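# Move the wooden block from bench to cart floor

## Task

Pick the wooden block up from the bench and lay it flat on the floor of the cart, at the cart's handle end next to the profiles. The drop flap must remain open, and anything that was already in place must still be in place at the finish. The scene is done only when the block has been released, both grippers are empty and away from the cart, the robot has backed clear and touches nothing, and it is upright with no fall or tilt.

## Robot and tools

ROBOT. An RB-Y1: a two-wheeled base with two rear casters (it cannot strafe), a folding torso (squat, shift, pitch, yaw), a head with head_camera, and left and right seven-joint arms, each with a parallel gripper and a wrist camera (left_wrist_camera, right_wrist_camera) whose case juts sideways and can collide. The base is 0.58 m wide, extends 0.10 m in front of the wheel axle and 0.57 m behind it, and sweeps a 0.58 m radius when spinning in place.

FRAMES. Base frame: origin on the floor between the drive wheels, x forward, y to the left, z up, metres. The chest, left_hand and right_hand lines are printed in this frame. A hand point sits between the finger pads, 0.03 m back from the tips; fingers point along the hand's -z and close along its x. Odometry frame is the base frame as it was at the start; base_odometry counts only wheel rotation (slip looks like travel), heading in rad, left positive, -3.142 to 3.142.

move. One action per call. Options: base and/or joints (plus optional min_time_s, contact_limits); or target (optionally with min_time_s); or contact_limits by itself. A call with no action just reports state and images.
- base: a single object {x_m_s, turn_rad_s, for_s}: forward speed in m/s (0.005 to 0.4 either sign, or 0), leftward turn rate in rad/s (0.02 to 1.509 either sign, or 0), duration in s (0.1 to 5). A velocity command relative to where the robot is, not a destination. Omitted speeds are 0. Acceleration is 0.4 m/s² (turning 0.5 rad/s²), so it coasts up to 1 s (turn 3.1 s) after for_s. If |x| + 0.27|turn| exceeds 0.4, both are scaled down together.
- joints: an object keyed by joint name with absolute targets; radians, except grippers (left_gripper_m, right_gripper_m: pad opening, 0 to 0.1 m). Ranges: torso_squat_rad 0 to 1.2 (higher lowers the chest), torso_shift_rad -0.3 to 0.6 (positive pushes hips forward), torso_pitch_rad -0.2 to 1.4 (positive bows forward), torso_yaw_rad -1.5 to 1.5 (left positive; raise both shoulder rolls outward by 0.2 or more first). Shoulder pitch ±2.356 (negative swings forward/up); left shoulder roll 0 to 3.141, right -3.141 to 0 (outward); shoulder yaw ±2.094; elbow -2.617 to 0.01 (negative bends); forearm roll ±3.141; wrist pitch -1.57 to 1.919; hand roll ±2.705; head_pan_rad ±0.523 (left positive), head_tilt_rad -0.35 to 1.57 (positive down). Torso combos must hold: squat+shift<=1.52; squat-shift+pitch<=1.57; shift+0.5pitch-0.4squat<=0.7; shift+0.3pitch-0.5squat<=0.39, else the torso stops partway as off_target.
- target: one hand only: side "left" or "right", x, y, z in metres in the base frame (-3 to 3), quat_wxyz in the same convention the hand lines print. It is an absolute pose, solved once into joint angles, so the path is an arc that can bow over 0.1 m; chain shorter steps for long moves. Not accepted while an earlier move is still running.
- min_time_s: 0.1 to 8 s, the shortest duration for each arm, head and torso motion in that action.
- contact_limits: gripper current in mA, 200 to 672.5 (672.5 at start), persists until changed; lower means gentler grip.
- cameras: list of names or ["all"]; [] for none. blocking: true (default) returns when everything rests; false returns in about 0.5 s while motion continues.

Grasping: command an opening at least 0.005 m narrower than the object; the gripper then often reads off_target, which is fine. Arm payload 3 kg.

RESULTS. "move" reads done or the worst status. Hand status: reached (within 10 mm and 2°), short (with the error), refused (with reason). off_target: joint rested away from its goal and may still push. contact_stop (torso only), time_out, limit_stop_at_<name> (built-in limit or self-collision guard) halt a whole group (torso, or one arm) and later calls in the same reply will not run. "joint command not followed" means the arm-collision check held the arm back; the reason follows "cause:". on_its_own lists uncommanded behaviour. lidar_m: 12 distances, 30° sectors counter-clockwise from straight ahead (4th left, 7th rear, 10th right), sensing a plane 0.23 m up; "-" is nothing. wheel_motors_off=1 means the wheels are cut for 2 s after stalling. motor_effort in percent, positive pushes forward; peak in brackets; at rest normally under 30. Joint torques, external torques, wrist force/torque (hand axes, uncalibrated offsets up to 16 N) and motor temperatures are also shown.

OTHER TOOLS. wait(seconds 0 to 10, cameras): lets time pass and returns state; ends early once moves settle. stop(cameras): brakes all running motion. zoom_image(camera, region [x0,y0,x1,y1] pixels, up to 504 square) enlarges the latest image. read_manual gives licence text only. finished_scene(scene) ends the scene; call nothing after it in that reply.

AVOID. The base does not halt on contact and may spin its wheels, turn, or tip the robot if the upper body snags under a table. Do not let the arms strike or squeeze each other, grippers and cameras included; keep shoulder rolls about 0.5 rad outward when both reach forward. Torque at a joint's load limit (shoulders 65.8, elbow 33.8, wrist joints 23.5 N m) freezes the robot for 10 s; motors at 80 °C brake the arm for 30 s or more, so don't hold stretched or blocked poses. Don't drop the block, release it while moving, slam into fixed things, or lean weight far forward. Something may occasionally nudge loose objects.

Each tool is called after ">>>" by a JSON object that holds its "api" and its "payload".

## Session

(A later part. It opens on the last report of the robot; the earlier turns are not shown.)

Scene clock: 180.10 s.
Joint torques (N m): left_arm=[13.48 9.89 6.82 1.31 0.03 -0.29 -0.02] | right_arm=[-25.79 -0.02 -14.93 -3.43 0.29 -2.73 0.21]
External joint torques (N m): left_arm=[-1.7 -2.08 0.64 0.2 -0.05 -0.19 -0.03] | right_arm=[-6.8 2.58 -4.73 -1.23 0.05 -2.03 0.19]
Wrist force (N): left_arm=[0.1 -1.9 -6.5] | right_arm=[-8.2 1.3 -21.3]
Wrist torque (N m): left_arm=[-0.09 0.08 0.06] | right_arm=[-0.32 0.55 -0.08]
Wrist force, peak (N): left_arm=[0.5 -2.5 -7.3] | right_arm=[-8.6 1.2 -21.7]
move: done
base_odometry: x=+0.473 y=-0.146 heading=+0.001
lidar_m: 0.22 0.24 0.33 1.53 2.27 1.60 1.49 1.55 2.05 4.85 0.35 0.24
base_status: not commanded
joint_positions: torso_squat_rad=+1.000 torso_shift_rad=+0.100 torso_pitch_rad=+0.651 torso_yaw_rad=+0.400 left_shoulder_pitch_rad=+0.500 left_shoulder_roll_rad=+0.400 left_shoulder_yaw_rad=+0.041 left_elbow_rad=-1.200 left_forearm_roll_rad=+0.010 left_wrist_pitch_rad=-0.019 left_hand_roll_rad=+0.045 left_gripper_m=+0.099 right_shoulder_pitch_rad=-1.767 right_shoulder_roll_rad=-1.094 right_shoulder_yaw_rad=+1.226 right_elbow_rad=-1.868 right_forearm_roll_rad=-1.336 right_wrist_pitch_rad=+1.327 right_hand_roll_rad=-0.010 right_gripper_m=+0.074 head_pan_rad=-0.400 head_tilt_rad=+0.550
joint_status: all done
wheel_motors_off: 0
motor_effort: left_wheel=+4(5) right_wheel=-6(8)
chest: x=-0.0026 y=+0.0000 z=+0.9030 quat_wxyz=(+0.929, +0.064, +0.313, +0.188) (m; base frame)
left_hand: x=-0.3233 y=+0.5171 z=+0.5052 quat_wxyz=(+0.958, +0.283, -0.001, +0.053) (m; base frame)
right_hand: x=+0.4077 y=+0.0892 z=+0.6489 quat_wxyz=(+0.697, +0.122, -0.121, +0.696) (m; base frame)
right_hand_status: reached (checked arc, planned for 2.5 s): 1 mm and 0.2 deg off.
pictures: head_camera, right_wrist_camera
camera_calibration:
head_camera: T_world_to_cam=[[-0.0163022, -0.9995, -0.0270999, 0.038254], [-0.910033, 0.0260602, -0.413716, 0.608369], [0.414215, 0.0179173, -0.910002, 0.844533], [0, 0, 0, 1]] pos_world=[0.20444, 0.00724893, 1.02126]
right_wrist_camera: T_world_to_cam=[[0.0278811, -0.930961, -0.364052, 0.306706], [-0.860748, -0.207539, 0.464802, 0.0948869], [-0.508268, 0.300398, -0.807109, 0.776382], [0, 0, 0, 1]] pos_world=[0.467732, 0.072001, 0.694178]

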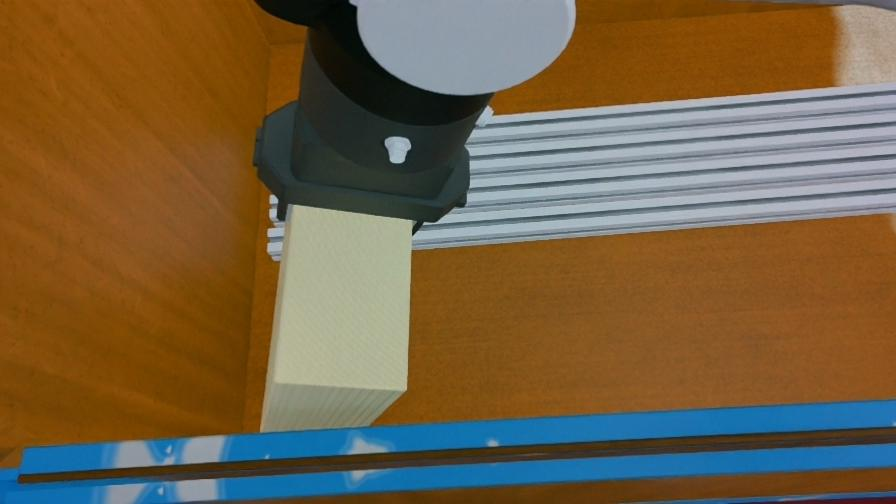

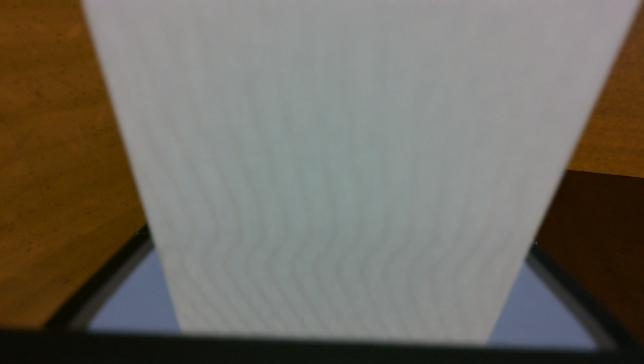

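>>> {"api": "move", "payload": {"target": {"side":"right","x":0.408,"y":0.105,"z":0.54,"quat_wxyz":[0.6744,0.2126,-0.2126,0.6744]}, "min_time_s": 2.5, "cameras": ["head_camera"]}}

Scene clock: 185.13 s.
Joint torques (N m): left_arm=[13.5 9.84 6.97 1.31 0.03 -0.37 -0.03] | right_arm=[-24.39 -3.27 -14.89 -8.22 -0.37 -4.67 0.19]
External joint torques (N m): left_arm=[-1.68 -2.14 0.78 0.2 -0.05 -0.26 -0.04] | right_arm=[-7.11 0.96 -5.28 -4.07 -0.48 -3.54 0.17]
Wrist force (N): left_arm=[0.4 -1.3 -6.7] | right_arm=[-13.8 1.7 -18.5]
Wrist torque (N m): left_arm=[-0.20 0.13 0.10] | right_arm=[-0.31 0.89 -0.04]
Wrist force, peak (N): left_arm=[0.8 -2.7 -7.3] | right_arm=[-14.5 1.1 -18.6]
move: done
base_odometry: x=+0.473 y=-0.146 heading=+0.001
lidar_m: 0.22 0.24 0.31 1.53 2.27 1.59 1.49 1.55 2.04 4.84 0.34 0.23
base_status: not commanded
joint_positions: torso_squat_rad=+1.000 torso_shift_rad=+0.100 torso_pitch_rad=+0.651 torso_yaw_rad=+0.400 left_shoulder_pitch_rad=+0.500 left_shoulder_roll_rad=+0.400 left_shoulder_yaw_rad=+0.041 left_elbow_rad=-1.200 left_forearm_roll_rad=+0.010 left_wrist_pitch_rad=-0.019 left_hand_roll_rad=+0.045 left_gripper_m=+0.099 right_shoulder_pitch_rad=-1.452 right_shoulder_roll_rad=-1.123 right_shoulder_yaw_rad=+1.282 right_elbow_rad=-1.746 right_forearm_roll_rad=-1.170 right_wrist_pitch_rad=+0.791 right_hand_roll_rad=+0.164 right_gripper_m=+0.074 head_pan_rad=-0.400 head_tilt_rad=+0.550
joint_status: all done
wheel_motors_off: 0
motor_effort: left_wheel=+5(5) right_wheel=-6(7)
chest: x=-0.0026 y=+0.0000 z=+0.9030 quat_wxyz=(+0.929, +0.063, +0.313, +0.188) (m; base frame)
left_hand: x=-0.3233 y=+0.5171 z=+0.5052 quat_wxyz=(+0.958, +0.283, -0.001, +0.053) (m; base frame)
right_hand: x=+0.4075 y=+0.1041 z=+0.5386 quat_wxyz=(+0.675, +0.212, -0.211, +0.674) (m; base frame)
right_hand_status: reached (checked arc, planned for 2.5 s): 2 mm and 0.2 deg off.
pictures: head_camera
camera_calibration:
head_camera: T_world_to_cam=[[-0.0163422, -0.999502, -0.0270083, 0.0381717], [-0.910032, 0.0260588, -0.413719, 0.608412], [0.414216, 0.0178174, -0.910004, 0.844627], [0, 0, 0, 1]] pos_world=[0.20444, 0.00724917, 1.02136]

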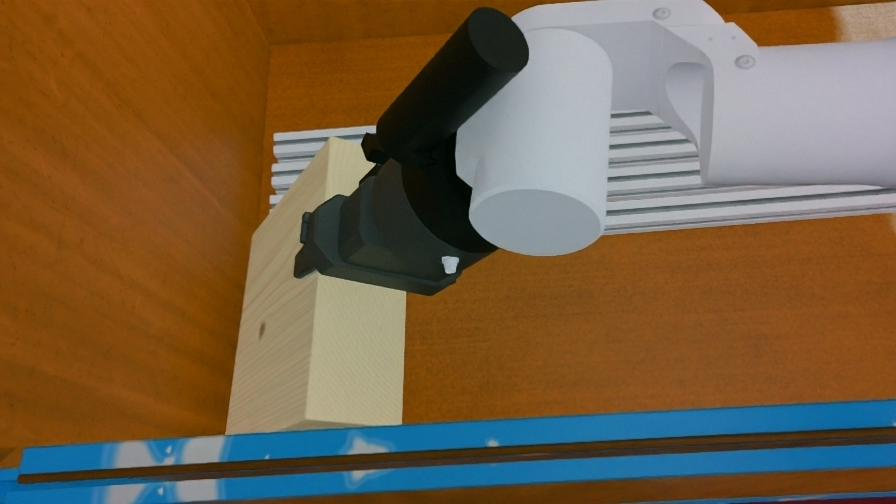

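>>> {"api": "move", "payload": {"target": {"side":"right","x":0.408,"y":0.055,"z":0.465,"quat_wxyz":[0.6408,0.2988,-0.2988,0.6408]}, "min_time_s": 2.5, "cameras": ["head_camera","right_wrist_camera"]}}

Scene clock: 190.03 s.
Joint torques (N m): left_arm=[13.73 10.02 7.08 1.44 0.02 -0.3 -0.03] | right_arm=[-20.57 -6.53 -13.04 -9.32 -1.85 -3.35 0.09]
External joint torques (N m): left_arm=[-1.45 -1.96 0.89 0.34 -0.06 -0.19 -0.03] | right_arm=[-6.55 0.91 -4.99 -5.04 -1.65 -2.55 0.06]
Wrist force (N): left_arm=[0.7 -2.1 -7.2] | right_arm=[-17.4 2.2 -13.8]
Wrist torque (N m): left_arm=[-0.08 0.15 0.04] | right_arm=[-0.13 1.12 -0.16]
Wrist force, peak (N): left_arm=[0.6 -2.1 -7.5] | right_arm=[-3.8 -31.0 -5.6]
move: done
base_odometry: x=+0.473 y=-0.146 heading=+0.001
lidar_m: 0.21 0.23 0.31 1.53 2.26 1.57 1.50 1.56 2.05 4.84 0.34 0.23
base_status: not commanded
joint_positions: torso_squat_rad=+1.000 torso_shift_rad=+0.100 torso_pitch_rad=+0.651 torso_yaw_rad=+0.400 left_shoulder_pitch_rad=+0.500 left_shoulder_roll_rad=+0.400 left_shoulder_yaw_rad=+0.041 left_elbow_rad=-1.200 left_forearm_roll_rad=+0.010 left_wrist_pitch_rad=-0.019 left_hand_roll_rad=+0.045 left_gripper_m=+0.099 right_shoulder_pitch_rad=-1.169 right_shoulder_roll_rad=-1.205 right_shoulder_yaw_rad=+1.286 right_elbow_rad=-1.535 right_forearm_roll_rad=-1.814 right_wrist_pitch_rad=+0.307 right_hand_roll_rad=+1.035 right_gripper_m=+0.074 head_pan_rad=-0.400 head_tilt_rad=+0.550
joint_status: all done
wheel_motors_off: 0
motor_effort: left_wheel=+2(5) right_wheel=-7(11)
chest: x=-0.0027 y=+0.0001 z=+0.9030 quat_wxyz=(+0.929, +0.063, +0.313, +0.188) (m; base frame)
left_hand: x=-0.3233 y=+0.5171 z=+0.5051 quat_wxyz=(+0.958, +0.283, -0.001, +0.053) (m; base frame)
right_hand: x=+0.4071 y=+0.0541 z=+0.4642 quat_wxyz=(+0.645, +0.292, -0.297, +0.641) (m; base frame)
right_hand_status: reached (checked arc, planned for 2.5 s): 2 mm and 0.9 deg off.
pictures: head_camera, right_wrist_camera
camera_calibration:
head_camera: T_world_to_cam=[[-0.0163363, -0.999502, -0.0270125, 0.038273], [-0.909939, 0.0260591, -0.413922, 0.608507], [0.41442, 0.0178177, -0.909912, 0.84453], [0, 0, 0, 1]] pos_world=[0.20434, 0.00734917, 1.02136]
right_wrist_camera: T_world_to_cam=[[0.0267835, -0.632038, -0.774475, 0.381534], [-0.865998, -0.401666, 0.297845, 0.263121], [-0.499329, 0.662717, -0.558102, 0.498727], [0, 0, 0, 1]] pos_world=[0.466672, 0.0163158, 0.49546]

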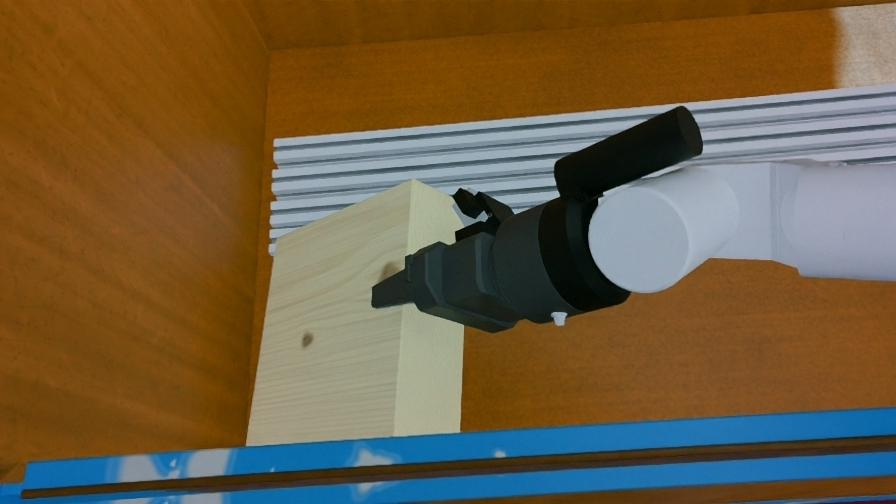

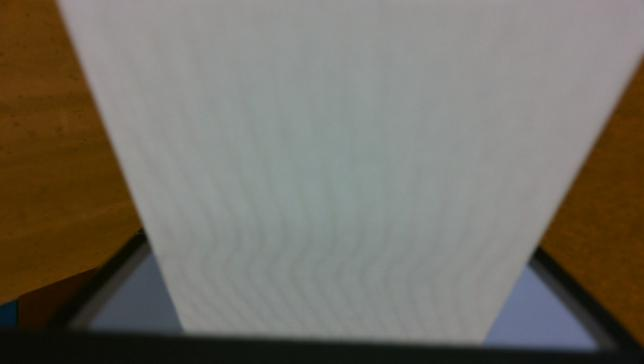

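>>> {"api": "move", "payload": {"target": {"side":"right","x":0.414,"y":0.014,"z":0.425,"quat_wxyz":[0.5964,0.3799,-0.3799,0.5964]}, "min_time_s": 2.5, "cameras": ["head_camera"]}}

Scene clock: 195.97 s.
Joint torques (N m): left_arm=[13.59 10.04 6.92 1.25 0.03 -0.36 0.04] | right_arm=[-11.06 0.35 -8.79 -10.66 -4.95 3.38 0.12]
External joint torques (N m): left_arm=[-1.58 -1.93 0.73 0.15 -0.05 -0.25 0.04] | right_arm=[0 9.06 -3.43 -5.49 -3.91 2.65 0.08]
Wrist force (N): left_arm=[1.0 -1.8 -6.7] | right_arm=[-21.6 1.9 -9.1]
Wrist torque (N m): left_arm=[-0.10 0.21 0.04] | right_arm=[-0.29 1.44 0.02]
Wrist force, peak (N): left_arm=[0.9 -2.2 -7.6] | right_arm=[25.4 -16.9 49.0]
move: done
base_odometry: x=+0.473 y=-0.146 heading=+0.001
lidar_m: 0.21 0.22 0.29 1.53 2.27 1.59 1.49 1.56 2.04 4.86 0.35 0.23
base_status: not commanded
joint_positions: torso_squat_rad=+1.000 torso_shift_rad=+0.100 torso_pitch_rad=+0.650 torso_yaw_rad=+0.400 left_shoulder_pitch_rad=+0.500 left_shoulder_roll_rad=+0.400 left_shoulder_yaw_rad=+0.041 left_elbow_rad=-1.200 left_forearm_roll_rad=+0.010 left_wrist_pitch_rad=-0.019 left_hand_roll_rad=+0.045 left_gripper_m=+0.099 right_shoulder_pitch_rad=-0.774 right_shoulder_roll_rad=-0.938 right_shoulder_yaw_rad=+0.646 right_elbow_rad=-1.029 right_forearm_roll_rad=-2.338 right_wrist_pitch_rad=+0.793 right_hand_roll_rad=+2.034 right_gripper_m=+0.074 head_pan_rad=-0.400 head_tilt_rad=+0.550
joint_status: all done
wheel_motors_off: 0
motor_effort: left_wheel=+4(6) right_wheel=-9(10)
chest: x=-0.0029 y=+0.0002 z=+0.9031 quat_wxyz=(+0.929, +0.063, +0.313, +0.188) (m; base frame)
left_hand: x=-0.3234 y=+0.5170 z=+0.5049 quat_wxyz=(+0.958, +0.283, -0.001, +0.054) (m; base frame)
right_hand: x=+0.4145 y=+0.0126 z=+0.4246 quat_wxyz=(+0.597, +0.378, -0.379, +0.597) (m; base frame)
right_hand_status: reached (checked arc, planned for 2.5 s): 2 mm and 0.3 deg off.
pictures: head_camera
camera_calibration:
head_camera: T_world_to_cam=[[-0.0161309, -0.999513, -0.0267192, 0.0380316], [-0.909717, 0.0257603, -0.414429, 0.608788], [0.414915, 0.0176218, -0.909689, 0.844506], [0, 0, 0, 1]] pos_world=[0.20404, 0.00744878, 1.02155]

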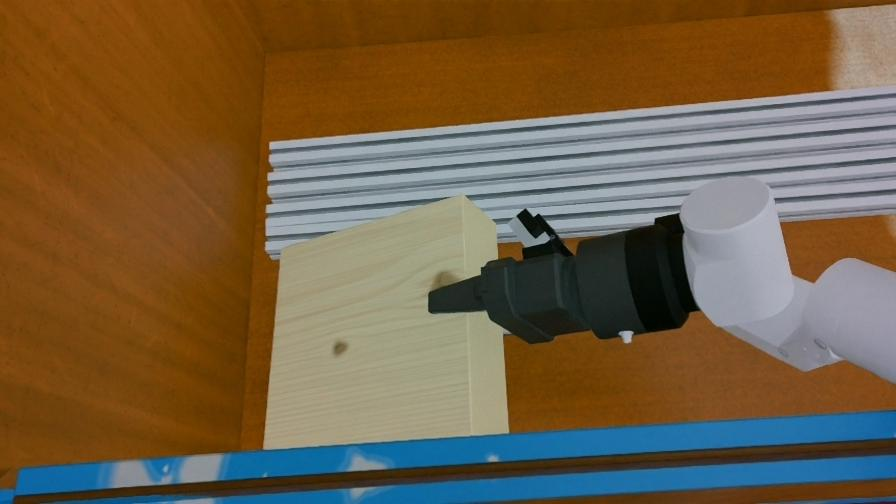

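>>> {"api": "move", "payload": {"joints": {"right_gripper_m":0.08}}}

>>> {"api": "move", "payload": {"joints": {"right_gripper_m":0.1}, "cameras": ["head_camera","right_wrist_camera"]}}

Scene clock: 198.87 s.
Joint torques (N m): left_arm=[13.23 10.05 7.04 1.13 0.01 -0.33 -0.04] | right_arm=[-9.9 -1.38 -6.93 -8.14 -2.86 1.81 0.08]
External joint torques (N m): left_arm=[-1.93 -1.92 0.86 0.03 -0.07 -0.22 -0.04] | right_arm=[1.17 7.31 -1.57 -2.96 -1.82 1.08 0.04]
Wrist force (N): left_arm=[0.7 -2.5 -6.7] | right_arm=[-12.3 1.3 -4.7]
Wrist torque (N m): left_arm=[-0.02 0.14 0.09] | right_arm=[-0.17 -0.05 -0.06]
Wrist force, peak (N): left_arm=[0.6 -2.2 -7.5] | right_arm=[-22.1 1.2 -9.3]
move: done
base_odometry: x=+0.473 y=-0.146 heading=+0.001
lidar_m: 0.21 0.22 0.31 1.52 2.27 1.57 1.49 1.55 2.04 4.86 0.34 0.24
base_status: not commanded
joint_positions: torso_squat_rad=+1.000 torso_shift_rad=+0.100 torso_pitch_rad=+0.650 torso_yaw_rad=+0.400 left_shoulder_pitch_rad=+0.500 left_shoulder_roll_rad=+0.400 left_shoulder_yaw_rad=+0.041 left_elbow_rad=-1.200 left_forearm_roll_rad=+0.010 left_wrist_pitch_rad=-0.019 left_hand_roll_rad=+0.045 left_gripper_m=+0.099 right_shoulder_pitch_rad=-0.774 right_shoulder_roll_rad=-0.937 right_shoulder_yaw_rad=+0.645 right_elbow_rad=-1.029 right_forearm_roll_rad=-2.339 right_wrist_pitch_rad=+0.793 right_hand_roll_rad=+2.034 right_gripper_m=+0.080 head_pan_rad=-0.400 head_tilt_rad=+0.550
joint_status: all done
wheel_motors_off: 0
motor_effort: left_wheel=+6(6) right_wheel=-10(12)
chest: x=-0.0029 y=+0.0002 z=+0.9032 quat_wxyz=(+0.929, +0.063, +0.313, +0.188) (m; base frame)
left_hand: x=-0.3234 y=+0.5170 z=+0.5049 quat_wxyz=(+0.958, +0.283, -0.001, +0.054) (m; base frame)
right_hand: x=+0.4145 y=+0.0132 z=+0.4252 quat_wxyz=(+0.597, +0.378, -0.380, +0.597) (m; base frame)
pictures: none

Scene clock: 199.53 s.
Joint torques (N m): left_arm=[13.44 10.22 6.97 1.2 -0.03 -0.31 0.06] | right_arm=[-9.56 -1.64 -6.43 -7.77 -2.64 1.78 0.13]
External joint torques (N m): left_arm=[-1.73 -1.75 0.79 0.1 -0.11 -0.2 0.06] | right_arm=[1.51 7.05 -1.07 -2.59 -1.6 1.05 0.08]
Wrist force (N): left_arm=[0.6 -2.3 -7.1] | right_arm=[-12.6 0.0 0.2]
Wrist torque (N m): left_arm=[-0.06 0.15 0.05] | right_arm=[-0.19 0.00 0.01]
Wrist force, peak (N): left_arm=[0.8 -2.7 -7.5] | right_arm=[-13.3 -0.1 2.8]
move: done
base_odometry: x=+0.473 y=-0.146 heading=+0.001
lidar_m: 0.22 0.22 0.30 1.53 2.27 1.57 1.49 1.56 2.05 4.85 0.34 0.24
base_status: not commanded
joint_positions: torso_squat_rad=+1.000 torso_shift_rad=+0.100 torso_pitch_rad=+0.650 torso_yaw_rad=+0.400 left_shoulder_pitch_rad=+0.500 left_shoulder_roll_rad=+0.400 left_shoulder_yaw_rad=+0.041 left_elbow_rad=-1.200 left_forearm_roll_rad=+0.010 left_wrist_pitch_rad=-0.019 left_hand_roll_rad=+0.045 left_gripper_m=+0.099 right_shoulder_pitch_rad=-0.774 right_shoulder_roll_rad=-0.937 right_shoulder_yaw_rad=+0.645 right_elbow_rad=-1.029 right_forearm_roll_rad=-2.339 right_wrist_pitch_rad=+0.793 right_hand_roll_rad=+2.034 right_gripper_m=+0.099 head_pan_rad=-0.400 head_tilt_rad=+0.550
joint_status: all done
wheel_motors_off: 0
motor_effort: left_wheel=+5(6) right_wheel=-12(12)
chest: x=-0.0029 y=+0.0002 z=+0.9032 quat_wxyz=(+0.929, +0.063, +0.313, +0.188) (m; base frame)
left_hand: x=-0.3234 y=+0.5170 z=+0.5049 quat_wxyz=(+0.958, +0.283, -0.001, +0.054) (m; base frame)
right_hand: x=+0.4146 y=+0.0132 z=+0.4252 quat_wxyz=(+0.597, +0.378, -0.380, +0.597) (m; base frame)
pictures: head_camera, right_wrist_camera
camera_calibration:
head_camera: T_world_to_cam=[[-0.0161235, -0.999513, -0.0267216, 0.0380351], [-0.909662, 0.0257569, -0.414549, 0.608941], [0.415035, 0.0176236, -0.909635, 0.844516], [0, 0, 0, 1]] pos_world=[0.20404, 0.00744876, 1.02165]
right_wrist_camera: T_world_to_cam=[[0.0303564, -0.401569, -0.915326, 0.380651], [-0.862143, -0.473877, 0.179305, 0.314466], [-0.505755, 0.783699, -0.360595, 0.424895], [0, 0, 0, 1]] pos_world=[0.474453, -0.0311141, 0.445249]

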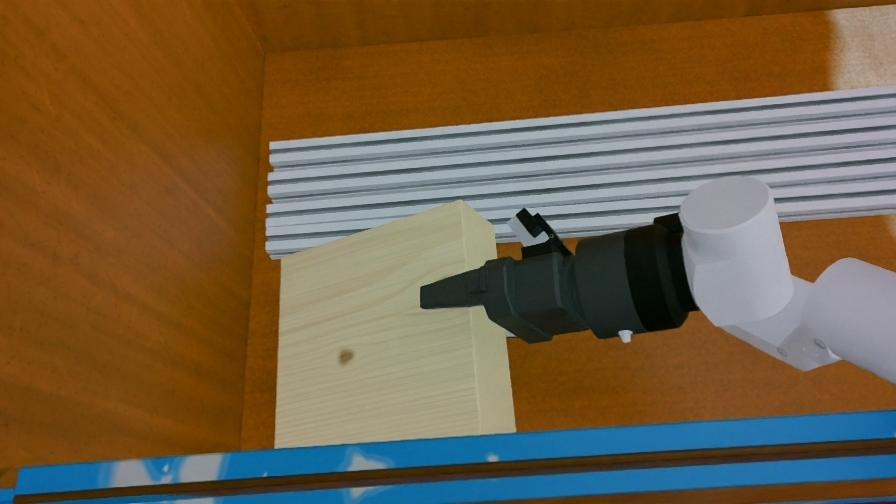

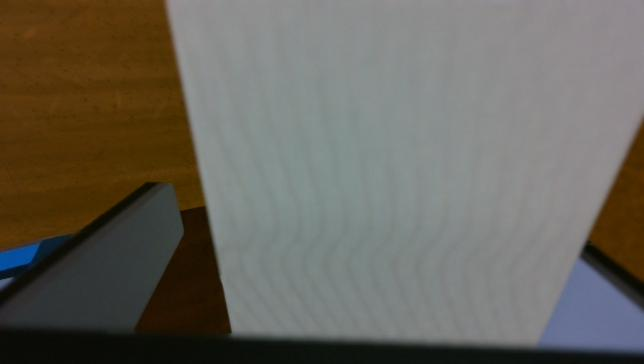

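>>> {"api": "move", "payload": {"joints": {"head_pan_rad":-0.52,"head_tilt_rad":0.75}, "cameras": ["head_camera"]}}

Scene clock: 202.87 s.
Joint torques (N m): left_arm=[13.35 10.04 6.98 1.11 0.06 -0.34 -0.08] | right_arm=[-9.69 -1.37 -6.45 -7.96 -2.8 1.85 0.16]
External joint torques (N m): left_arm=[-1.81 -1.93 0.79 0.01 -0.02 -0.23 -0.08] | right_arm=[1.39 7.32 -1.09 -2.78 -1.76 1.12 0.11]
Wrist force (N): left_arm=[0.3 -1.3 -6.7] | right_arm=[-13.0 0.2 0.0]
Wrist torque (N m): left_arm=[-0.18 0.12 0.08] | right_arm=[-0.20 0.03 0.00]
Wrist force, peak (N): left_arm=[1.1 -2.2 -7.7] | right_arm=[-13.4 0.0 -0.1]
move: done
base_odometry: x=+0.473 y=-0.146 heading=+0.001
lidar_m: 0.22 0.22 0.29 1.53 2.27 1.59 1.49 1.56 2.04 4.86 0.33 0.23
base_status: not commanded
joint_positions: torso_squat_rad=+1.000 torso_shift_rad=+0.100 torso_pitch_rad=+0.650 torso_yaw_rad=+0.400 left_shoulder_pitch_rad=+0.500 left_shoulder_roll_rad=+0.400 left_shoulder_yaw_rad=+0.041 left_elbow_rad=-1.200 left_forearm_roll_rad=+0.010 left_wrist_pitch_rad=-0.019 left_hand_roll_rad=+0.045 left_gripper_m=+0.099 right_shoulder_pitch_rad=-0.774 right_shoulder_roll_rad=-0.937 right_shoulder_yaw_rad=+0.645 right_elbow_rad=-1.029 right_forearm_roll_rad=-2.339 right_wrist_pitch_rad=+0.793 right_hand_roll_rad=+2.034 right_gripper_m=+0.099 head_pan_rad=-0.520 head_tilt_rad=+0.750
joint_status: all done
wheel_motors_off: 0
motor_effort: left_wheel=+5(6) right_wheel=-10(13)
chest: x=-0.0029 y=+0.0002 z=+0.9032 quat_wxyz=(+0.929, +0.063, +0.313, +0.188) (m; base frame)
left_hand: x=-0.3234 y=+0.5170 z=+0.5049 quat_wxyz=(+0.958, +0.283, -0.001, +0.054) (m; base frame)
right_hand: x=+0.4146 y=+0.0132 z=+0.4252 quat_wxyz=(+0.597, +0.378, -0.380, +0.597) (m; base frame)
pictures: head_camera
camera_calibration:
head_camera: T_world_to_cam=[[-0.116433, -0.991967, 0.0494444, -0.0284764], [-0.967739, 0.102108, -0.230337, 0.422593], [0.223438, -0.074668, -0.971854, 0.936361], [0, 0, 0, 1]] pos_world=[0.196426, -0.0014817, 1.00875]

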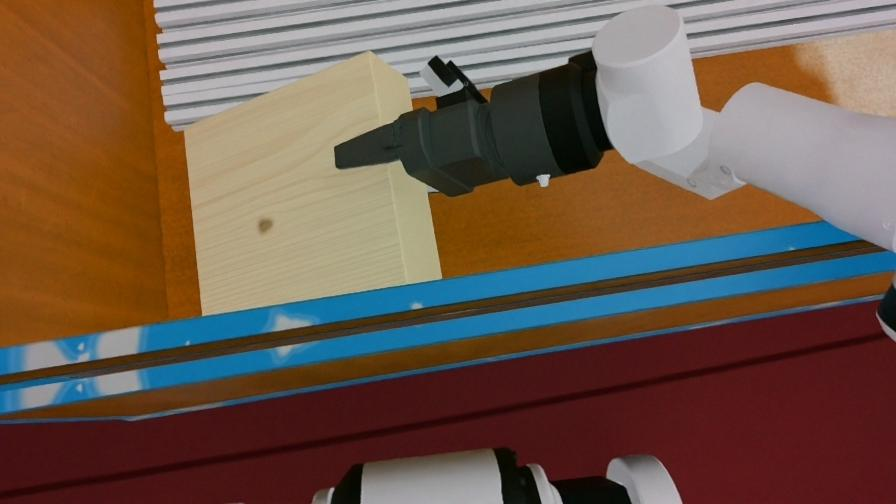

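>>> {"api": "move", "payload": {"target": {"side":"right","x":0.414,"y":0.026,"z":0.425,"quat_wxyz":[0.6408,0.2988,-0.2988,0.6408]}, "min_time_s": 2.5, "cameras": ["head_camera"]}}

Scene clock: 209.30 s.
Joint torques (N m): left_arm=[13.47 10.01 6.88 1.16 0.06 -0.29 -0.09] | right_arm=[-18.2 -9.28 -7.48 -7.64 -0.99 -0.8 -0.33]
External joint torques (N m): left_arm=[-1.7 -1.96 0.69 0.06 -0.02 -0.19 -0.1] | right_arm=[-5.53 -0.74 -0.49 -2.91 -0.46 -0.57 -0.37]
Wrist force (N): left_arm=[0.3 -2.0 -6.8] | right_arm=[-9.6 1.3 -6.0]
Wrist torque (N m): left_arm=[-0.12 0.14 0.05] | right_arm=[-0.09 -0.20 0.03]
Wrist force, peak (N): left_arm=[0.3 -2.0 -7.7] | right_arm=[-12.8 -6.1 -3.3]
move: done
base_odometry: x=+0.473 y=-0.146 heading=+0.001
lidar_m: 0.21 0.22 0.30 1.52 2.27 1.58 1.50 1.55 2.03 4.86 0.34 0.23
base_status: not commanded
joint_positions: torso_squat_rad=+1.000 torso_shift_rad=+0.100 torso_pitch_rad=+0.650 torso_yaw_rad=+0.400 left_shoulder_pitch_rad=+0.500 left_shoulder_roll_rad=+0.400 left_shoulder_yaw_rad=+0.041 left_elbow_rad=-1.200 left_forearm_roll_rad=+0.010 left_wrist_pitch_rad=-0.019 left_hand_roll_rad=+0.045 left_gripper_m=+0.099 right_shoulder_pitch_rad=-0.942 right_shoulder_roll_rad=-1.104 right_shoulder_yaw_rad=+0.990 right_elbow_rad=-1.320 right_forearm_roll_rad=-2.006 right_wrist_pitch_rad=+0.477 right_hand_roll_rad=+1.454 right_gripper_m=+0.099 head_pan_rad=-0.520 head_tilt_rad=+0.750
joint_status: all done
wheel_motors_off: 0
motor_effort: left_wheel=+6(6) right_wheel=-6(11)
chest: x=-0.0029 y=+0.0001 z=+0.9031 quat_wxyz=(+0.929, +0.063, +0.313, +0.188) (m; base frame)
left_hand: x=-0.3234 y=+0.5171 z=+0.5050 quat_wxyz=(+0.958, +0.283, -0.001, +0.054) (m; base frame)
right_hand: x=+0.4134 y=+0.0254 z=+0.4242 quat_wxyz=(+0.641, +0.300, -0.299, +0.640) (m; base frame)
right_hand_status: reached (checked arc, planned for 2.5 s): 1 mm and 0.1 deg off.
pictures: head_camera
camera_calibration:
head_camera: T_world_to_cam=[[-0.116568, -0.991962, 0.0492314, -0.0284285], [-0.967772, 0.102304, -0.230113, 0.422372], [0.223227, -0.0744684, -0.971918, 0.936355], [0, 0, 0, 1]] pos_world=[0.196427, -0.00168162, 1.00865]

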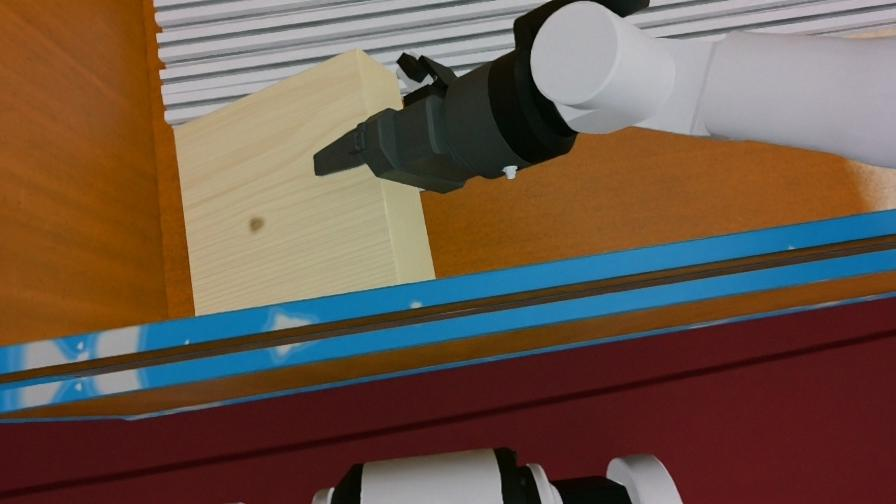

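>>> {"api": "move", "payload": {"target": {"side":"right","x":0.414,"y":0.014,"z":0.385,"quat_wxyz":[0.6408,0.2988,-0.2988,0.6408]}, "min_time_s": 1.5}}

>>> {"api": "move", "payload": {"target": {"side":"right","x":0.414,"y":0.006,"z":0.352,"quat_wxyz":[0.6408,0.2988,-0.2988,0.6408]}, "min_time_s": 1.5, "cameras": ["head_camera","right_wrist_camera"]}}

Scene clock: 212.07 s.
Joint torques (N m): left_arm=[13.56 9.88 6.92 1.14 0.08 -0.45 0.01] | right_arm=[-14.37 -4.67 -9.3 -7.43 -2.14 0.77 0.17]
External joint torques (N m): left_arm=[-1.61 -2.1 0.73 0.04 0 -0.34 0.01] | right_arm=[-2.03 3.5 -3.44 -2.9 -1.49 0.64 0.13]
Wrist force (N): left_arm=[0.7 -1.6 -6.6] | right_arm=[-12.2 0.2 -4.7]
Wrist torque (N m): left_arm=[-0.14 0.15 0.10] | right_arm=[-0.12 -0.21 -0.02]
Wrist force, peak (N): left_arm=[0.5 -2.5 -7.2] | right_arm=[-12.7 0.0 -3.5]
move: done
base_odometry: x=+0.473 y=-0.146 heading=+0.001
lidar_m: 0.22 0.22 0.30 1.53 2.27 1.59 1.49 1.56 2.04 4.85 0.35 0.23
base_status: not commanded
joint_positions: torso_squat_rad=+1.000 torso_shift_rad=+0.100 torso_pitch_rad=+0.650 torso_yaw_rad=+0.400 left_shoulder_pitch_rad=+0.500 left_shoulder_roll_rad=+0.400 left_shoulder_yaw_rad=+0.041 left_elbow_rad=-1.200 left_forearm_roll_rad=+0.010 left_wrist_pitch_rad=-0.019 left_hand_roll_rad=+0.045 left_gripper_m=+0.099 right_shoulder_pitch_rad=-0.901 right_shoulder_roll_rad=-0.986 right_shoulder_yaw_rad=+0.913 right_elbow_rad=-1.091 right_forearm_roll_rad=-2.116 right_wrist_pitch_rad=+0.559 right_hand_roll_rad=+1.705 right_gripper_m=+0.099 head_pan_rad=-0.520 head_tilt_rad=+0.750
joint_status: all done
wheel_motors_off: 0
motor_effort: left_wheel=+5(6) right_wheel=-7(9)
chest: x=-0.0029 y=+0.0001 z=+0.9031 quat_wxyz=(+0.929, +0.063, +0.313, +0.188) (m; base frame)
left_hand: x=-0.3234 y=+0.5171 z=+0.5050 quat_wxyz=(+0.958, +0.283, -0.001, +0.054) (m; base frame)
right_hand: x=+0.4138 y=+0.0131 z=+0.3845 quat_wxyz=(+0.642, +0.298, -0.298, +0.641) (m; base frame)
right_hand_status: reached (checked arc, planned for 1.5 s): 1 mm and 0.2 deg off.
pictures: none

Scene clock: 213.90 s.
Joint torques (N m): left_arm=[13.33 10.36 7.03 1.2 0.01 -0.32 0.04] | right_arm=[-15.58 -1.64 -6.79 -6.22 -2 1.34 0.16]
External joint torques (N m): left_arm=[-1.84 -1.62 0.84 0.1 -0.07 -0.21 0.04] | right_arm=[-3.19 5.79 -2.25 -2.13 -1.25 0.89 0.12]
Wrist force (N): left_arm=[0.7 -2.0 -7.4] | right_arm=[-9.4 0.7 0.2]
Wrist torque (N m): left_arm=[-0.10 0.15 0.04] | right_arm=[-0.19 0.08 -0.10]
Wrist force, peak (N): left_arm=[0.6 -2.4 -7.4] | right_arm=[-8.7 -1.9 12.3]
move: done
base_odometry: x=+0.473 y=-0.146 heading=+0.001
lidar_m: 0.21 0.22 0.30 1.54 2.27 1.59 1.49 1.55 2.05 4.85 0.35 0.23
base_status: not commanded
joint_positions: torso_squat_rad=+1.000 torso_shift_rad=+0.100 torso_pitch_rad=+0.650 torso_yaw_rad=+0.400 left_shoulder_pitch_rad=+0.500 left_shoulder_roll_rad=+0.400 left_shoulder_yaw_rad=+0.041 left_elbow_rad=-1.200 left_forearm_roll_rad=+0.010 left_wrist_pitch_rad=-0.019 left_hand_roll_rad=+0.045 left_gripper_m=+0.099 right_shoulder_pitch_rad=-0.909 right_shoulder_roll_rad=-0.857 right_shoulder_yaw_rad=+0.845 right_elbow_rad=-0.821 right_forearm_roll_rad=-2.197 right_wrist_pitch_rad=+0.662 right_hand_roll_rad=+1.931 right_gripper_m=+0.099 head_pan_rad=-0.520 head_tilt_rad=+0.750
joint_status: all done
wheel_motors_off: 0
motor_effort: left_wheel=+3(6) right_wheel=-6(8)
chest: x=-0.0029 y=+0.0001 z=+0.9031 quat_wxyz=(+0.929, +0.063, +0.313, +0.188) (m; base frame)
left_hand: x=-0.3233 y=+0.5171 z=+0.5050 quat_wxyz=(+0.958, +0.283, -0.001, +0.054) (m; base frame)
right_hand: x=+0.4139 y=+0.0048 z=+0.3516 quat_wxyz=(+0.642, +0.297, -0.298, +0.641) (m; base frame)
right_hand_status: reached (checked arc, planned for 1.5 s): 1 mm and 0.2 deg off.
pictures: head_camera, right_wrist_camera
camera_calibration:
head_camera: T_world_to_cam=[[-0.116699, -0.991943, 0.0492956, -0.0284718], [-0.96773, 0.102408, -0.230242, 0.422517], [0.223339, -0.0745738, -0.971884, 0.936396], [0, 0, 0, 1]] pos_world=[0.196426, -0.00168102, 1.00875]
right_wrist_camera: T_world_to_cam=[[0.0284789, -0.624876, -0.780204, 0.264317], [-0.862015, -0.410521, 0.297326, 0.28121], [-0.506082, 0.66408, -0.550344, 0.471988], [0, 0, 0, 1]] pos_world=[0.473745, -0.0328297, 0.382366]

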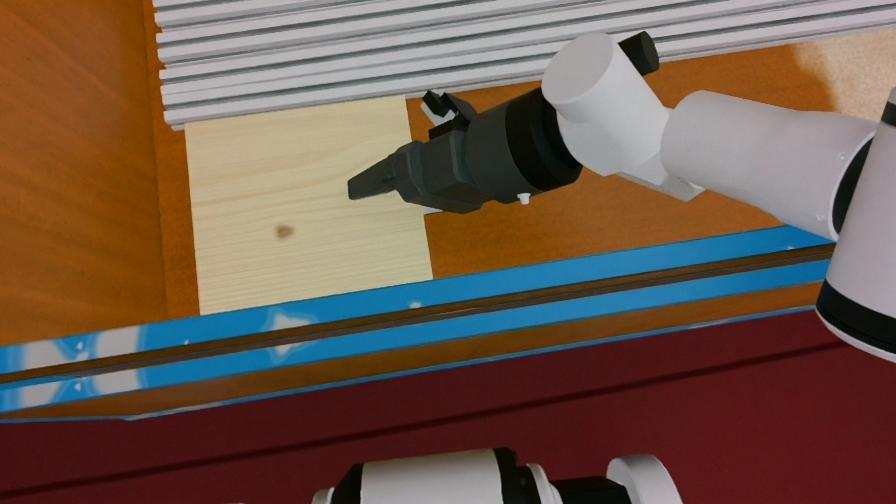

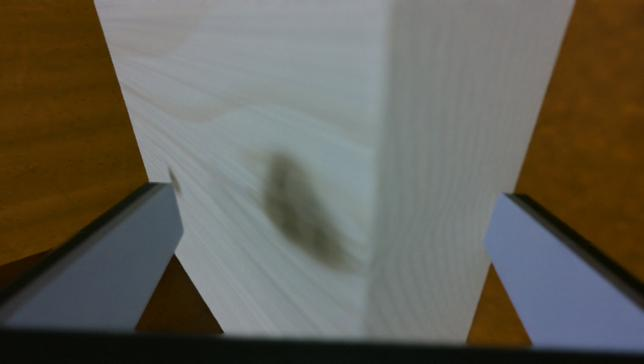

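>>> {"api": "move", "payload": {"target": {"side":"right","x":0.414,"y":0.003,"z":0.342,"quat_wxyz":[0.6408,0.2988,-0.2988,0.6408]}, "min_time_s": 1}}

>>> {"api": "move", "payload": {"target": {"side":"right","x":0.414,"y":-0.10,"z":0.36,"quat_wxyz":[0.6408,0.2988,-0.2988,0.6408]}, "min_time_s": 2.5, "cameras": ["head_camera","right_wrist_camera"]}}

Scene clock: 217.37 s.
Joint torques (N m): left_arm=[13.35 9.89 6.96 1.22 0.03 -0.23 -0.12] | right_arm=[1.64 9.41 -2.67 -3.15 -1.08 0.69 0.32]
External joint torques (N m): left_arm=[-1.8 -2.07 0.78 0.13 -0.05 -0.12 -0.13] | right_arm=[14.26 16.58 1.37 0.71 -0.3 0.14 0.28]
Wrist force (N): left_arm=[0.4 -2.4 -6.5] | right_arm=[-3.9 0.7 -2.6]
Wrist torque (N m): left_arm=[-0.05 0.12 0.07] | right_arm=[-0.14 -0.08 -0.15]
Wrist force, peak (N): left_arm=[0.9 -1.7 -7.7] | right_arm=[-12.1 1.0 0.1]
move: done
base_odometry: x=+0.474 y=-0.146 heading=+0.001
lidar_m: 0.22 0.22 0.30 1.52 2.27 1.59 1.48 1.56 2.06 4.84 0.34 0.23
base_status: not commanded
joint_positions: torso_squat_rad=+1.000 torso_shift_rad=+0.100 torso_pitch_rad=+0.649 torso_yaw_rad=+0.400 left_shoulder_pitch_rad=+0.500 left_shoulder_roll_rad=+0.400 left_shoulder_yaw_rad=+0.041 left_elbow_rad=-1.200 left_forearm_roll_rad=+0.010 left_wrist_pitch_rad=-0.019 left_hand_roll_rad=+0.045 left_gripper_m=+0.099 right_shoulder_pitch_rad=-0.929 right_shoulder_roll_rad=-0.810 right_shoulder_yaw_rad=+0.819 right_elbow_rad=-0.707 right_forearm_roll_rad=-2.220 right_wrist_pitch_rad=+0.708 right_hand_roll_rad=+2.012 right_gripper_m=+0.099 head_pan_rad=-0.520 head_tilt_rad=+0.750
joint_status: all done
wheel_motors_off: 0
motor_effort: left_wheel=+2(4) right_wheel=-19(20)
chest: x=-0.0032 y=+0.0002 z=+0.9033 quat_wxyz=(+0.929, +0.063, +0.313, +0.188) (m; base frame)
left_hand: x=-0.3233 y=+0.5170 z=+0.5047 quat_wxyz=(+0.958, +0.282, -0.002, +0.054) (m; base frame)
right_hand: x=+0.4174 y=+0.0020 z=+0.3439 quat_wxyz=(+0.641, +0.296, -0.300, +0.642) (m; base frame)
right_hand_status: reached (checked arc, planned for 1.0 s): 4 mm and 0.4 deg off.
pictures: none

Scene clock: 220.20 s.
Joint torques (N m): left_arm=[13.6 9.98 7.12 1.09 -0.01 -0.39 -0.06] | right_arm=[-7.55 -13.01 -6.55 -3.55 -1.33 0.96 0.33]
External joint torques (N m): left_arm=[-1.56 -2 0.93 0 -0.09 -0.29 -0.07] | right_arm=[1.88 -1.22 -1.78 -0.73 -0.48 0.26 0.29]
Wrist force (N): left_arm=[0.4 -2.5 -6.8] | right_arm=[-4.5 0.7 -2.5]
Wrist torque (N m): left_arm=[-0.04 0.15 0.05] | right_arm=[-0.13 -0.15 -0.11]
Wrist force, peak (N): left_arm=[0.6 -2.7 -7.6] | right_arm=[-5.1 0.8 -2.4]
move: done
base_odometry: x=+0.473 y=-0.146 heading=+0.001
lidar_m: 0.20 0.21 0.29 1.53 2.27 1.60 1.50 1.55 2.04 4.86 0.33 0.23
base_status: not commanded
joint_positions: torso_squat_rad=+1.000 torso_shift_rad=+0.100 torso_pitch_rad=+0.650 torso_yaw_rad=+0.400 left_shoulder_pitch_rad=+0.500 left_shoulder_roll_rad=+0.400 left_shoulder_yaw_rad=+0.041 left_elbow_rad=-1.200 left_forearm_roll_rad=+0.010 left_wrist_pitch_rad=-0.019 left_hand_roll_rad=+0.045 left_gripper_m=+0.099 right_shoulder_pitch_rad=-0.767 right_shoulder_roll_rad=-1.030 right_shoulder_yaw_rad=+0.737 right_elbow_rad=-0.830 right_forearm_roll_rad=-2.341 right_wrist_pitch_rad=+0.830 right_hand_roll_rad=+2.112 right_gripper_m=+0.099 head_pan_rad=-0.520 head_tilt_rad=+0.750
joint_status: all done
wheel_motors_off: 0
motor_effort: left_wheel=+3(4) right_wheel=-9(25)
chest: x=-0.0030 y=+0.0001 z=+0.9032 quat_wxyz=(+0.929, +0.063, +0.313, +0.188) (m; base frame)
left_hand: x=-0.3234 y=+0.5171 z=+0.5050 quat_wxyz=(+0.958, +0.283, -0.001, +0.054) (m; base frame)
right_hand: x=+0.4137 y=-0.0996 z=+0.3595 quat_wxyz=(+0.640, +0.300, -0.299, +0.641) (m; base frame)
right_hand_status: reached (checked arc, planned for 2.5 s): 1 mm and 0.2 deg off.
pictures: head_camera, right_wrist_camera
camera_calibration:
head_camera: T_world_to_cam=[[-0.11649, -0.991972, 0.0492173, -0.0283521], [-0.96771, 0.102209, -0.230414, 0.422603], [0.223534, -0.0744691, -0.971847, 0.936447], [0, 0, 0, 1]] pos_world=[0.196326, -0.00158191, 1.00885]
right_wrist_camera: T_world_to_cam=[[0.0285535, -0.62065, -0.783568, 0.20687], [-0.860085, -0.414691, 0.297128, 0.234839], [-0.509351, 0.665451, -0.545653, 0.545311], [0, 0, 0, 1]] pos_world=[0.473829, -0.137099, 0.38987]

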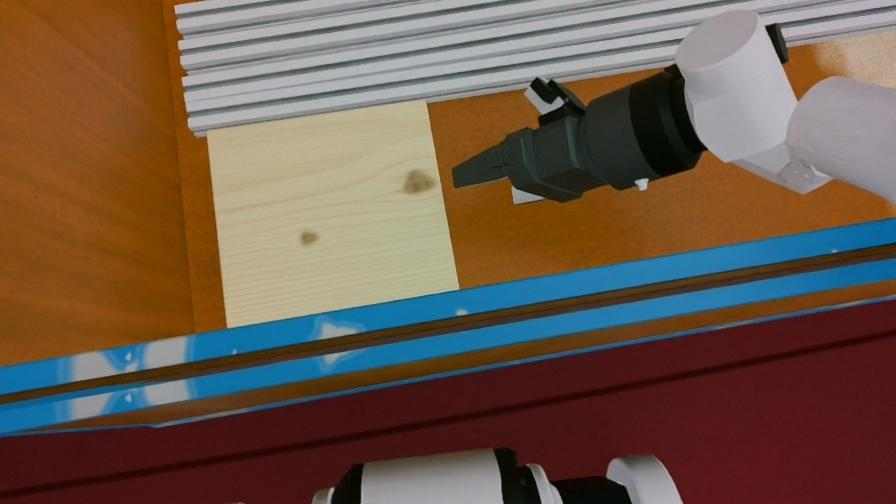

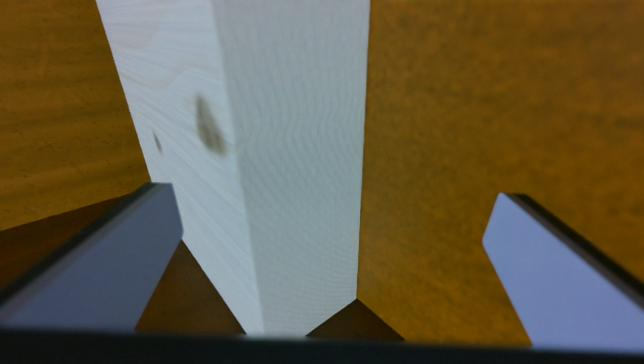

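>>> {"api": "move", "payload": {"target": {"side":"right","x":0.41,"y":-0.13,"z":0.6,"quat_wxyz":[0.6408,0.2988,-0.2988,0.6408]}, "min_time_s": 2}}

>>> {"api": "move", "payload": {"target": {"side":"right","x":0.41,"y":-0.1,"z":0.88,"quat_wxyz":[0.6964,0.1228,-0.1228,0.6964]}, "min_time_s": 2.5}}

>>> {"api": "move", "payload": {"base": {"x_m_s":-0.25,"for_s":2.0}, "cameras": ["head_camera"]}}

Scene clock: 224.27 s.
Joint torques (N m): left_arm=[13.48 9.91 6.79 1.17 0.06 -0.3 -0.01] | right_arm=[-6.34 -16.27 -9.59 -1 -0.69 0.41 -0.08]
External joint torques (N m): left_arm=[-1.68 -2.07 0.6 0.07 -0.01 -0.19 -0.02] | right_arm=[1.58 -0.58 -1.81 -0.19 -0.11 -0.02 -0.12]
Wrist force (N): left_arm=[0.9 -2.2 -6.8] | right_arm=[-4.4 0.8 -2.9]
Wrist torque (N m): left_arm=[-0.08 0.21 0.07] | right_arm=[-0.15 -0.12 0.07]
Wrist force, peak (N): left_arm=[0.4 -2.6 -7.4] | right_arm=[-5.5 0.9 -2.6]
move: done
base_odometry: x=+0.473 y=-0.146 heading=+0.001
lidar_m: 0.21 0.22 0.29 1.53 2.29 1.59 1.50 1.56 2.04 4.86 0.33 0.22
base_status: not commanded
joint_positions: torso_squat_rad=+1.000 torso_shift_rad=+0.100 torso_pitch_rad=+0.650 torso_yaw_rad=+0.400 left_shoulder_pitch_rad=+0.500 left_shoulder_roll_rad=+0.400 left_shoulder_yaw_rad=+0.041 left_elbow_rad=-1.200 left_forearm_roll_rad=+0.010 left_wrist_pitch_rad=-0.019 left_hand_roll_rad=+0.045 left_gripper_m=+0.099 right_shoulder_pitch_rad=-0.446 right_shoulder_roll_rad=-1.998 right_shoulder_yaw_rad=+0.618 right_elbow_rad=-1.921 right_forearm_roll_rad=-2.855 right_wrist_pitch_rad=+0.504 right_hand_roll_rad=+1.904 right_gripper_m=+0.099 head_pan_rad=-0.520 head_tilt_rad=+0.750
joint_status: all done
wheel_motors_off: 0
motor_effort: left_wheel=+5(6) right_wheel=-6(10)
chest: x=-0.0030 y=+0.0001 z=+0.9032 quat_wxyz=(+0.929, +0.063, +0.313, +0.188) (m; base frame)
left_hand: x=-0.3234 y=+0.5171 z=+0.5050 quat_wxyz=(+0.958, +0.283, -0.001, +0.054) (m; base frame)
right_hand: x=+0.4103 y=-0.1302 z=+0.5997 quat_wxyz=(+0.642, +0.299, -0.295, +0.642) (m; base frame)
right_hand_status: reached (checked arc, planned for 2.0 s): 0 mm and 0.4 deg off.
pictures: none

Scene clock: 227.10 s.
Joint torques (N m): left_arm=[13.59 9.88 6.83 1.25 0.09 -0.4 -0.05] | right_arm=[-11.06 -8.61 -6.38 7.84 -0.54 -0.52 -0.11]
External joint torques (N m): left_arm=[-1.57 -2.1 0.64 0.15 0.01 -0.29 -0.05] | right_arm=[-2.05 -0.27 -1.29 0.52 -0.25 -0.1 -0.13]
Wrist force (N): left_arm=[0.9 -2.2 -7.0] | right_arm=[-2.0 0.9 -4.5]
Wrist torque (N m): left_arm=[-0.09 0.21 0.03] | right_arm=[-0.14 0.02 0.08]
Wrist force, peak (N): left_arm=[0.5 -2.2 -7.5] | right_arm=[-5.0 1.4 -3.1]
move: done
base_odometry: x=+0.473 y=-0.146 heading=+0.001
lidar_m: 0.21 0.22 0.29 1.52 2.26 1.58 1.50 1.56 2.05 4.84 0.34 0.22
base_status: not commanded
joint_positions: torso_squat_rad=+1.000 torso_shift_rad=+0.100 torso_pitch_rad=+0.650 torso_yaw_rad=+0.400 left_shoulder_pitch_rad=+0.500 left_shoulder_roll_rad=+0.400 left_shoulder_yaw_rad=+0.041 left_elbow_rad=-1.200 left_forearm_roll_rad=+0.010 left_wrist_pitch_rad=-0.019 left_hand_roll_rad=+0.045 left_gripper_m=+0.099 right_shoulder_pitch_rad=-0.662 right_shoulder_roll_rad=-2.912 right_shoulder_yaw_rad=+0.103 right_elbow_rad=-1.972 right_forearm_roll_rad=-2.897 right_wrist_pitch_rad=+1.040 right_hand_roll_rad=+1.055 right_gripper_m=+0.099 head_pan_rad=-0.520 head_tilt_rad=+0.750
joint_status: all done
wheel_motors_off: 0
motor_effort: left_wheel=+5(6) right_wheel=-6(8)
chest: x=-0.0030 y=+0.0001 z=+0.9032 quat_wxyz=(+0.929, +0.063, +0.313, +0.188) (m; base frame)
left_hand: x=-0.3234 y=+0.5171 z=+0.5050 quat_wxyz=(+0.958, +0.283, -0.001, +0.054) (m; base frame)
right_hand: x=+0.4095 y=-0.0997 z=+0.8799 quat_wxyz=(+0.697, +0.121, -0.128, +0.695) (m; base frame)
right_hand_status: reached (checked arc, planned for 2.5 s): 1 mm and 0.6 deg off.
pictures: none

Scene clock: 230.23 s.
Joint torques (N m): left_arm=[13.27 10.07 6.89 0.98 -0.02 -0.28 0.05] | right_arm=[-10.46 -8.56 -5.83 8.36 -0.43 -0.42 -0.2]
External joint torques (N m): left_arm=[-1.89 -1.9 0.71 -0.12 -0.09 -0.17 0.05] | right_arm=[-1.45 -0.21 -0.75 1.04 -0.14 0.01 -0.22]
Wrist force (N): left_arm=[0.4 -1.9 -6.6] | right_arm=[-1.8 1.2 -4.1]
Wrist torque (N m): left_arm=[-0.09 0.08 0.08] | right_arm=[-0.15 0.03 0.10]
Wrist force, peak (N): left_arm=[0.8 -2.7 -7.4] | right_arm=[-2.2 0.9 -4.6]
move: done
base_odometry: x=-0.027 y=-0.147 heading=+0.002
lidar_m: 0.71 0.73 1.71 4.94 1.52 1.06 1.01 1.05 1.37 3.27 1.09 0.76
base_status: done (sent for 2 of 2 s)
joint_positions: torso_squat_rad=+1.000 torso_shift_rad=+0.100 torso_pitch_rad=+0.650 torso_yaw_rad=+0.400 left_shoulder_pitch_rad=+0.500 left_shoulder_roll_rad=+0.400 left_shoulder_yaw_rad=+0.041 left_elbow_rad=-1.200 left_forearm_roll_rad=+0.010 left_wrist_pitch_rad=-0.019 left_hand_roll_rad=+0.045 left_gripper_m=+0.099 right_shoulder_pitch_rad=-0.662 right_shoulder_roll_rad=-2.912 right_shoulder_yaw_rad=+0.103 right_elbow_rad=-1.973 right_forearm_roll_rad=-2.897 right_wrist_pitch_rad=+1.040 right_hand_roll_rad=+1.055 right_gripper_m=+0.099 head_pan_rad=-0.520 head_tilt_rad=+0.750
joint_status: not commanded
wheel_motors_off: 0
motor_effort: left_wheel=+11(33) right_wheel=-10(27)
chest: x=-0.0030 y=+0.0001 z=+0.9031 quat_wxyz=(+0.929, +0.063, +0.313, +0.188) (m; base frame)
left_hand: x=-0.3234 y=+0.5171 z=+0.5050 quat_wxyz=(+0.958, +0.283, -0.001, +0.054) (m; base frame)
right_hand: x=+0.4094 y=-0.0997 z=+0.8799 quat_wxyz=(+0.697, +0.121, -0.128, +0.695) (m; base frame)
pictures: head_camera
camera_calibration:
head_camera: T_world_to_cam=[[-0.116563, -0.991968, 0.0491112, -0.0283249], [-0.967723, 0.102312, -0.230313, 0.422491], [0.223439, -0.0743721, -0.971876, 0.936391], [0, 0, 0, 1]] pos_world=[0.196326, -0.00168185, 1.00875]

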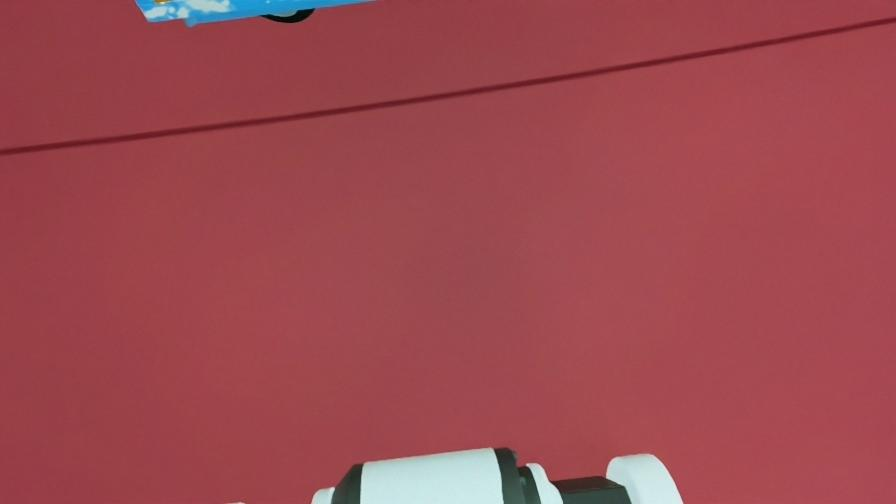

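>>> {"api": "finished_scene", "payload": {"scene": 1}}

The scene is finished: the task was done.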